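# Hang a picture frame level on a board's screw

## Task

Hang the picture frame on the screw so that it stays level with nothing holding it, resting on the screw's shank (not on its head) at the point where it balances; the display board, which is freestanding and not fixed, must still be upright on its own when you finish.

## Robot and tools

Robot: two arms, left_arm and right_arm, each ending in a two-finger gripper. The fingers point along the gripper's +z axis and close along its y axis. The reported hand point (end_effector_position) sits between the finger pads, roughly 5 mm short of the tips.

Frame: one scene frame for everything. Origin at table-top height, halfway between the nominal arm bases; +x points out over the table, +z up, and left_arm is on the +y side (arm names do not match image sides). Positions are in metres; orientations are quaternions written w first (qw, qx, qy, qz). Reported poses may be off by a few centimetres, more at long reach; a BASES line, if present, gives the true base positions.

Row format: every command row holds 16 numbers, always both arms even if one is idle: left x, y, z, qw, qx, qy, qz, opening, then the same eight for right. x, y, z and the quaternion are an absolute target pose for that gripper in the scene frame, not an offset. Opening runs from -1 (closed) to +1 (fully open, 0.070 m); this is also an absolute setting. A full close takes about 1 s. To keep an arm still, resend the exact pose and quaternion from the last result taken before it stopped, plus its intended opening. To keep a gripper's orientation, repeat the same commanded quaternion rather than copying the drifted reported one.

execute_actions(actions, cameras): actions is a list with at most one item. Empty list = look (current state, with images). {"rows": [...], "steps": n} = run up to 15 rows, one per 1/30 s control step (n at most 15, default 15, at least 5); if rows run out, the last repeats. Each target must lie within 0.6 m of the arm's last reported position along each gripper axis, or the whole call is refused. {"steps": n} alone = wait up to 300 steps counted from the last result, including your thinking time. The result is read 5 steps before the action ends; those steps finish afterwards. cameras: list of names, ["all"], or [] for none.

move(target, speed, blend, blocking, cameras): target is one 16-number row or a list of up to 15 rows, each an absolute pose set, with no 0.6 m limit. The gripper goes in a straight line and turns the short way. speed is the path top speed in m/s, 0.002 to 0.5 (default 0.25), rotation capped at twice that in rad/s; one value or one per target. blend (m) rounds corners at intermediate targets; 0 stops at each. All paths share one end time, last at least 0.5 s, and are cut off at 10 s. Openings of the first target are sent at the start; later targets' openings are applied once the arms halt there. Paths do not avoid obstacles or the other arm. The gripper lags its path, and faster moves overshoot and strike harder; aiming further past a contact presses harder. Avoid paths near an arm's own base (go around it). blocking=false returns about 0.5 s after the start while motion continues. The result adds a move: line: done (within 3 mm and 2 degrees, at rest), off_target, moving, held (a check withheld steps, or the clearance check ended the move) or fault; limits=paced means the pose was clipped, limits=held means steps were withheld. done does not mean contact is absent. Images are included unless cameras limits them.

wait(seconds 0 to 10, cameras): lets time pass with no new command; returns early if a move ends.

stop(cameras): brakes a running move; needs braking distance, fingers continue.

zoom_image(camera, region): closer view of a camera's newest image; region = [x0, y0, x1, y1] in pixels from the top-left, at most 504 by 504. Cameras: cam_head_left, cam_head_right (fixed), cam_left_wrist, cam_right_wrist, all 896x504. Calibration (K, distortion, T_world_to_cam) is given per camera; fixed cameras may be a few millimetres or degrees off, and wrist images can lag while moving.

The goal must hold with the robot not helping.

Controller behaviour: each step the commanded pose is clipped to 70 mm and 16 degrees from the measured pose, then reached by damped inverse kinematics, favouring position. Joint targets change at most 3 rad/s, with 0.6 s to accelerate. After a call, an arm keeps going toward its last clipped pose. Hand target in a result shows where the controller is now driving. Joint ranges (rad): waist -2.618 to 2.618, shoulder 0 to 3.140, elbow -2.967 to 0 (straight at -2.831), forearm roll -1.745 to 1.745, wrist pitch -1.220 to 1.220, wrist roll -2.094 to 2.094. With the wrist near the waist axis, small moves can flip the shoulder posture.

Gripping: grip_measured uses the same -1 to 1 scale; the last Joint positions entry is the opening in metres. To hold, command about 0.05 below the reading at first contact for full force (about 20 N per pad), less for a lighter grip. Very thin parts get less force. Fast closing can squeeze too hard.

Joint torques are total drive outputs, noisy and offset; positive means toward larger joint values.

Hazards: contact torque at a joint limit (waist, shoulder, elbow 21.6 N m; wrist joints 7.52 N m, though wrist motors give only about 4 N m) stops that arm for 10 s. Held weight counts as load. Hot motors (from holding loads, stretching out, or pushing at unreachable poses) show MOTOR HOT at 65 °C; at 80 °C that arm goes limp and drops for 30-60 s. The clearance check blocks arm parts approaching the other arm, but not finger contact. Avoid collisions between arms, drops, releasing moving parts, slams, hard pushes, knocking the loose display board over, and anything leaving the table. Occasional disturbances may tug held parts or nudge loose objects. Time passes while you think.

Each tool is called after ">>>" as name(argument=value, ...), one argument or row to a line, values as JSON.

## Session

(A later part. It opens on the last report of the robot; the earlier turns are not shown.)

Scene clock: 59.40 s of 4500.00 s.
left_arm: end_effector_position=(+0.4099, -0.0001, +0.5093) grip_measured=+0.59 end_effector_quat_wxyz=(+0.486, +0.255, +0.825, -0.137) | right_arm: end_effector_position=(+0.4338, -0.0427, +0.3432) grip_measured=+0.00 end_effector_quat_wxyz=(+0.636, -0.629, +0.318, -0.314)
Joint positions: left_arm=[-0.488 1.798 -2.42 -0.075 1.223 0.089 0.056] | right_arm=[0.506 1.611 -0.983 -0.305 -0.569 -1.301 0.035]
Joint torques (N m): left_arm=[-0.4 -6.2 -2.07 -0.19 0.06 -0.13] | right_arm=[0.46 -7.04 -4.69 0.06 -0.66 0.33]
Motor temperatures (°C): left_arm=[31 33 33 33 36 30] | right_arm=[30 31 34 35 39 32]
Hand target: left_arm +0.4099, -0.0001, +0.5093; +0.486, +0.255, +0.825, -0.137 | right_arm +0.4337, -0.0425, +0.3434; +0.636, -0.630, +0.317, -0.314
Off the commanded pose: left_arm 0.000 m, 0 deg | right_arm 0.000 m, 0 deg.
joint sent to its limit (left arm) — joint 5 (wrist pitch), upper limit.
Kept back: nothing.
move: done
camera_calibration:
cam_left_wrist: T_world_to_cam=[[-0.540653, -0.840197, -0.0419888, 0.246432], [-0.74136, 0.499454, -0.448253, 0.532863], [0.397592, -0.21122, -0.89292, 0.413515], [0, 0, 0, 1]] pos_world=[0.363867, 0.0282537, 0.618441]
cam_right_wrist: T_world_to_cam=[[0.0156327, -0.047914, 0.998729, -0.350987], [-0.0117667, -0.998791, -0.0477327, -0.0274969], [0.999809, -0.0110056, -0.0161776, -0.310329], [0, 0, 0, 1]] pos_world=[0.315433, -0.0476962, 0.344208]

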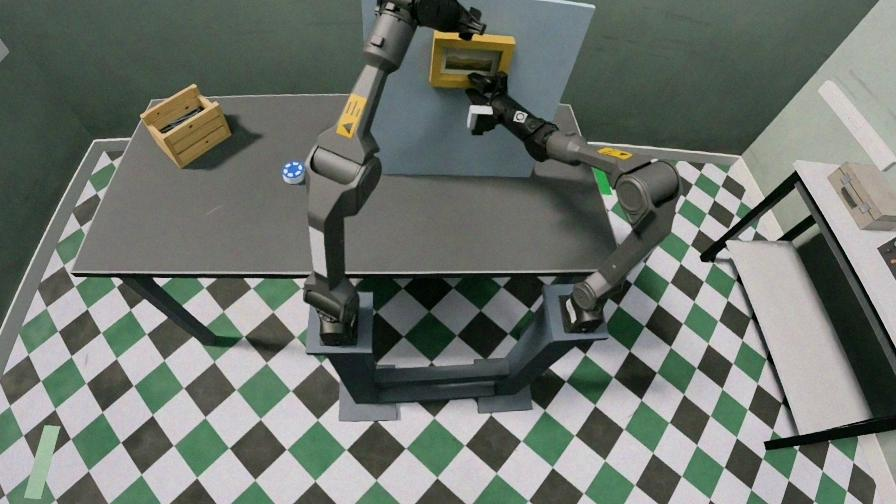

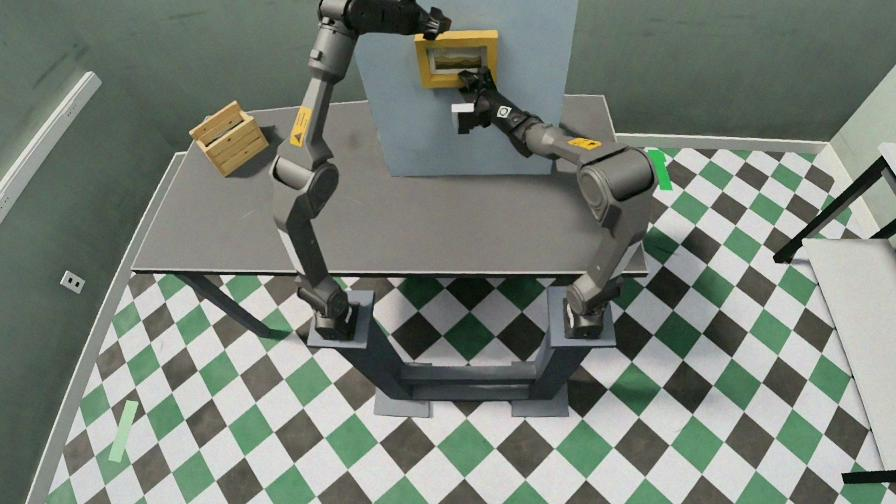

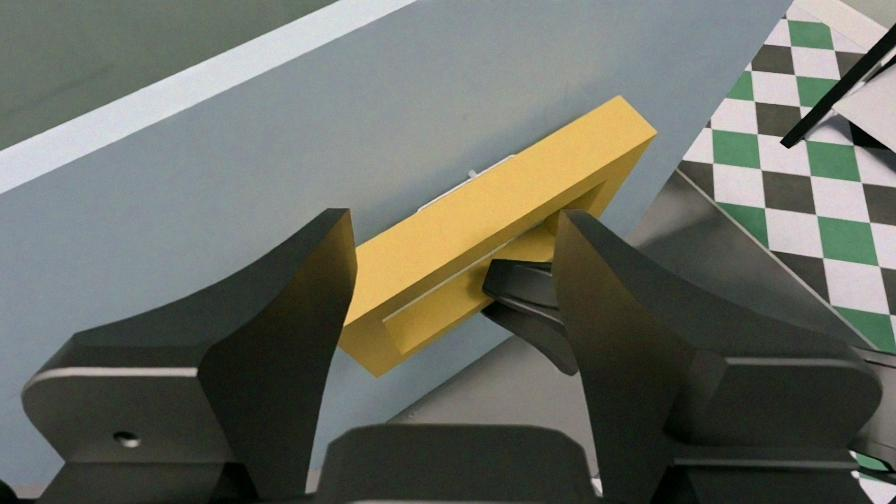

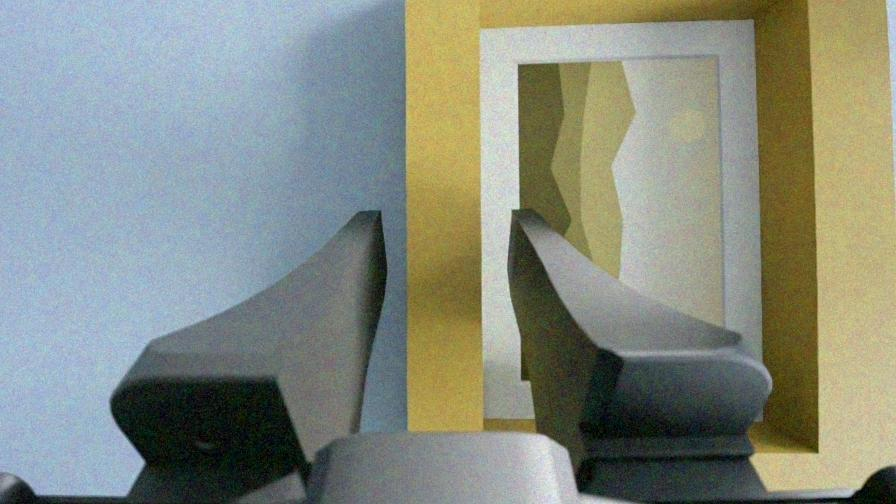

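>>> move(
  target=[0.4099, -0.0001, 0.5093, 0.486, 0.255, 0.825, -0.137, 0.59, 0.365, -0.0427, 0.3434, 0.6361, -0.6295, 0.3171, -0.3139, 0.0],
  speed=0.1,
  cameras=["all"],
)

>>> zoom_image(
  camera="cam_head_left",
  region=[420, 20, 520, 100],
)

>>> zoom_image(
  camera="cam_left_wrist",
  region=[380, 110, 580, 250],
)

Scene clock: 60.60 s of 4500.00 s.
left_arm: end_effector_position=(+0.4099, -0.0001, +0.5093) grip_measured=+0.59 end_effector_quat_wxyz=(+0.486, +0.255, +0.825, -0.137) | right_arm: end_effector_position=(+0.3646, -0.0427, +0.3436) grip_measured=+0.00 end_effector_quat_wxyz=(+0.636, -0.629, +0.317, -0.314)
Joint positions: left_arm=[-0.488 1.798 -2.42 -0.075 1.223 0.089 0.056] | right_arm=[0.653 1.411 -0.764 -0.031 -0.567 -1.537 0.035]
Joint torques (N m): left_arm=[-0.22 -6.26 -1.94 -0.18 0.08 -0.12] | right_arm=[-0.48 -3.76 -4.41 -0.09 -0.68 0.36]
Motor temperatures (°C): left_arm=[31 33 33 33 36 30] | right_arm=[30 31 34 35 39 32]
Hand target: left_arm +0.4099, -0.0001, +0.5093; +0.486, +0.255, +0.825, -0.137 | right_arm +0.3650, -0.0427, +0.3434; +0.636, -0.630, +0.317, -0.314
Off the commanded pose: left_arm 0.000 m, 0 deg | right_arm 0.000 m, 0 deg.
joint sent to its limit (left arm) — joint 5 (wrist pitch), upper limit.
Kept back: nothing.
move: done
camera_calibration:
cam_left_wrist: T_world_to_cam=[[-0.540653, -0.840197, -0.0419888, 0.246432], [-0.74136, 0.499454, -0.448253, 0.532863], [0.397592, -0.21122, -0.89292, 0.413515], [0, 0, 0, 1]] pos_world=[0.363867, 0.0282537, 0.618441]
cam_right_wrist: T_world_to_cam=[[0.0143568, -0.0470549, 0.998789, -0.349727], [-0.0106149, -0.998843, -0.0469049, -0.0289472], [0.999841, -0.00992867, -0.0148396, -0.241547], [0, 0, 0, 1]] pos_world=[0.246222, -0.0477683, 0.344361]

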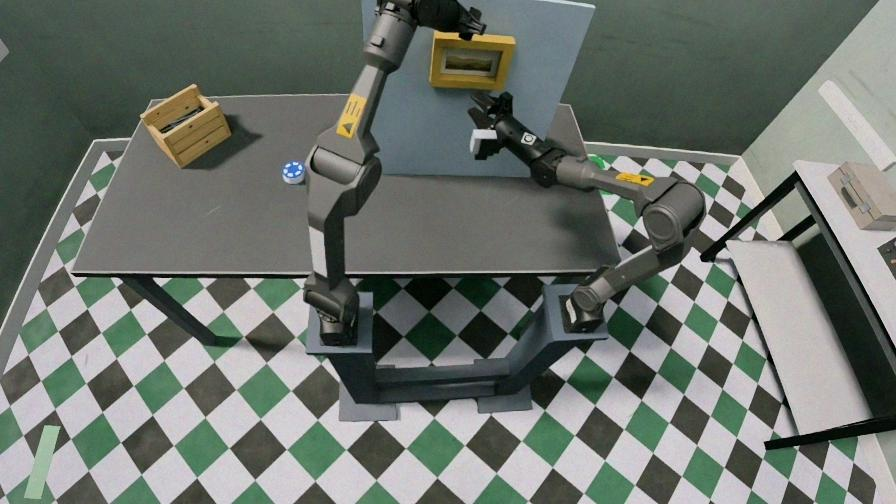

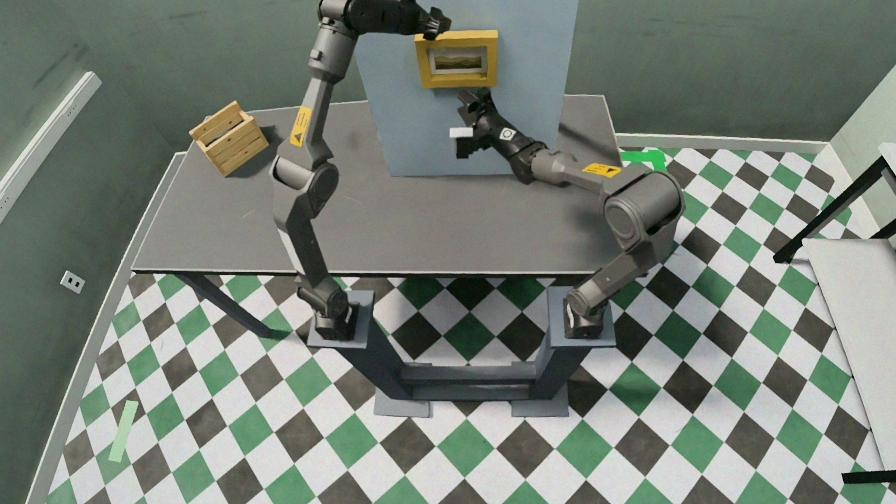

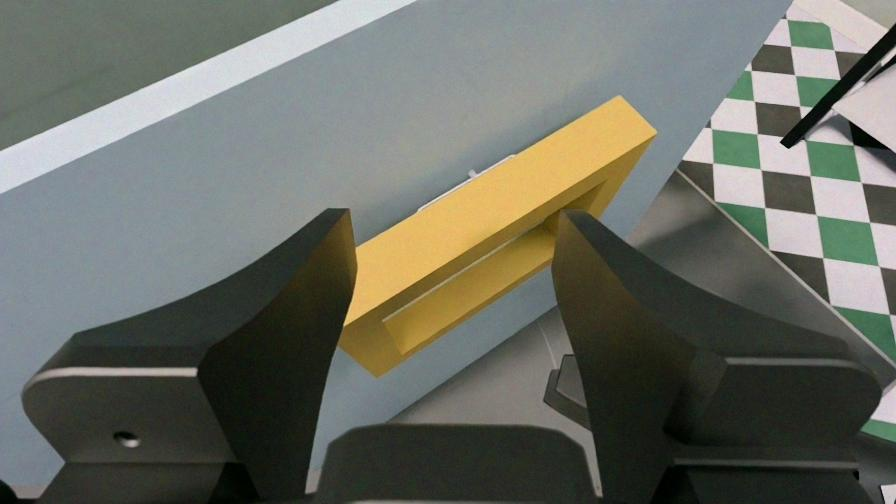

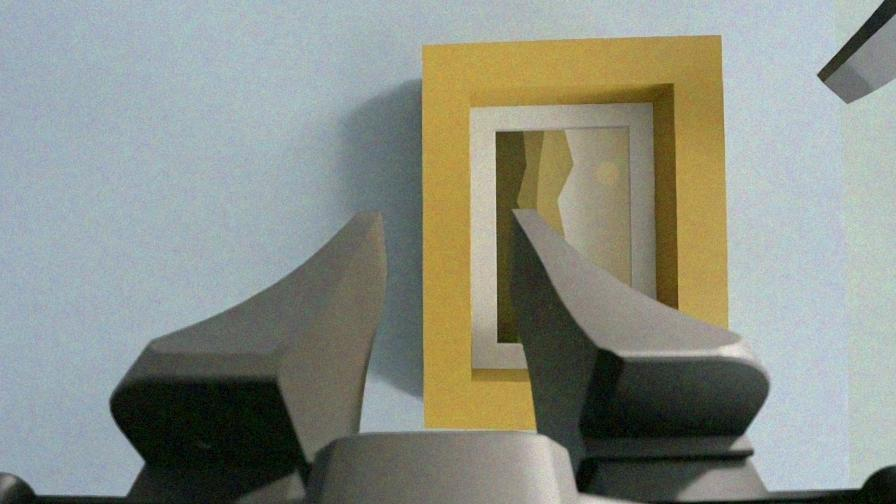

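Scaled by 5.040 from the camera's 896x504 image, which has a finer 1280x720 frame.

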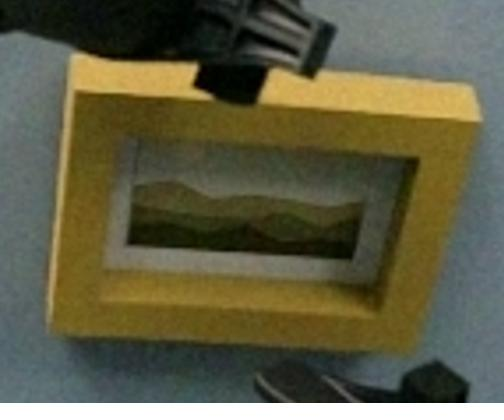

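Scaled by 2.520 from the camera's 896x504 image, which has a finer 1280x720 frame.

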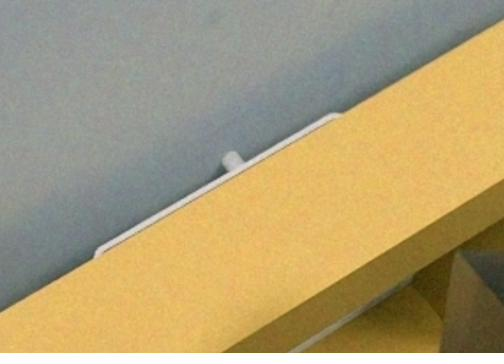

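>>> finished_scene(
  scene=1,
)

The scene is finished: the task was done.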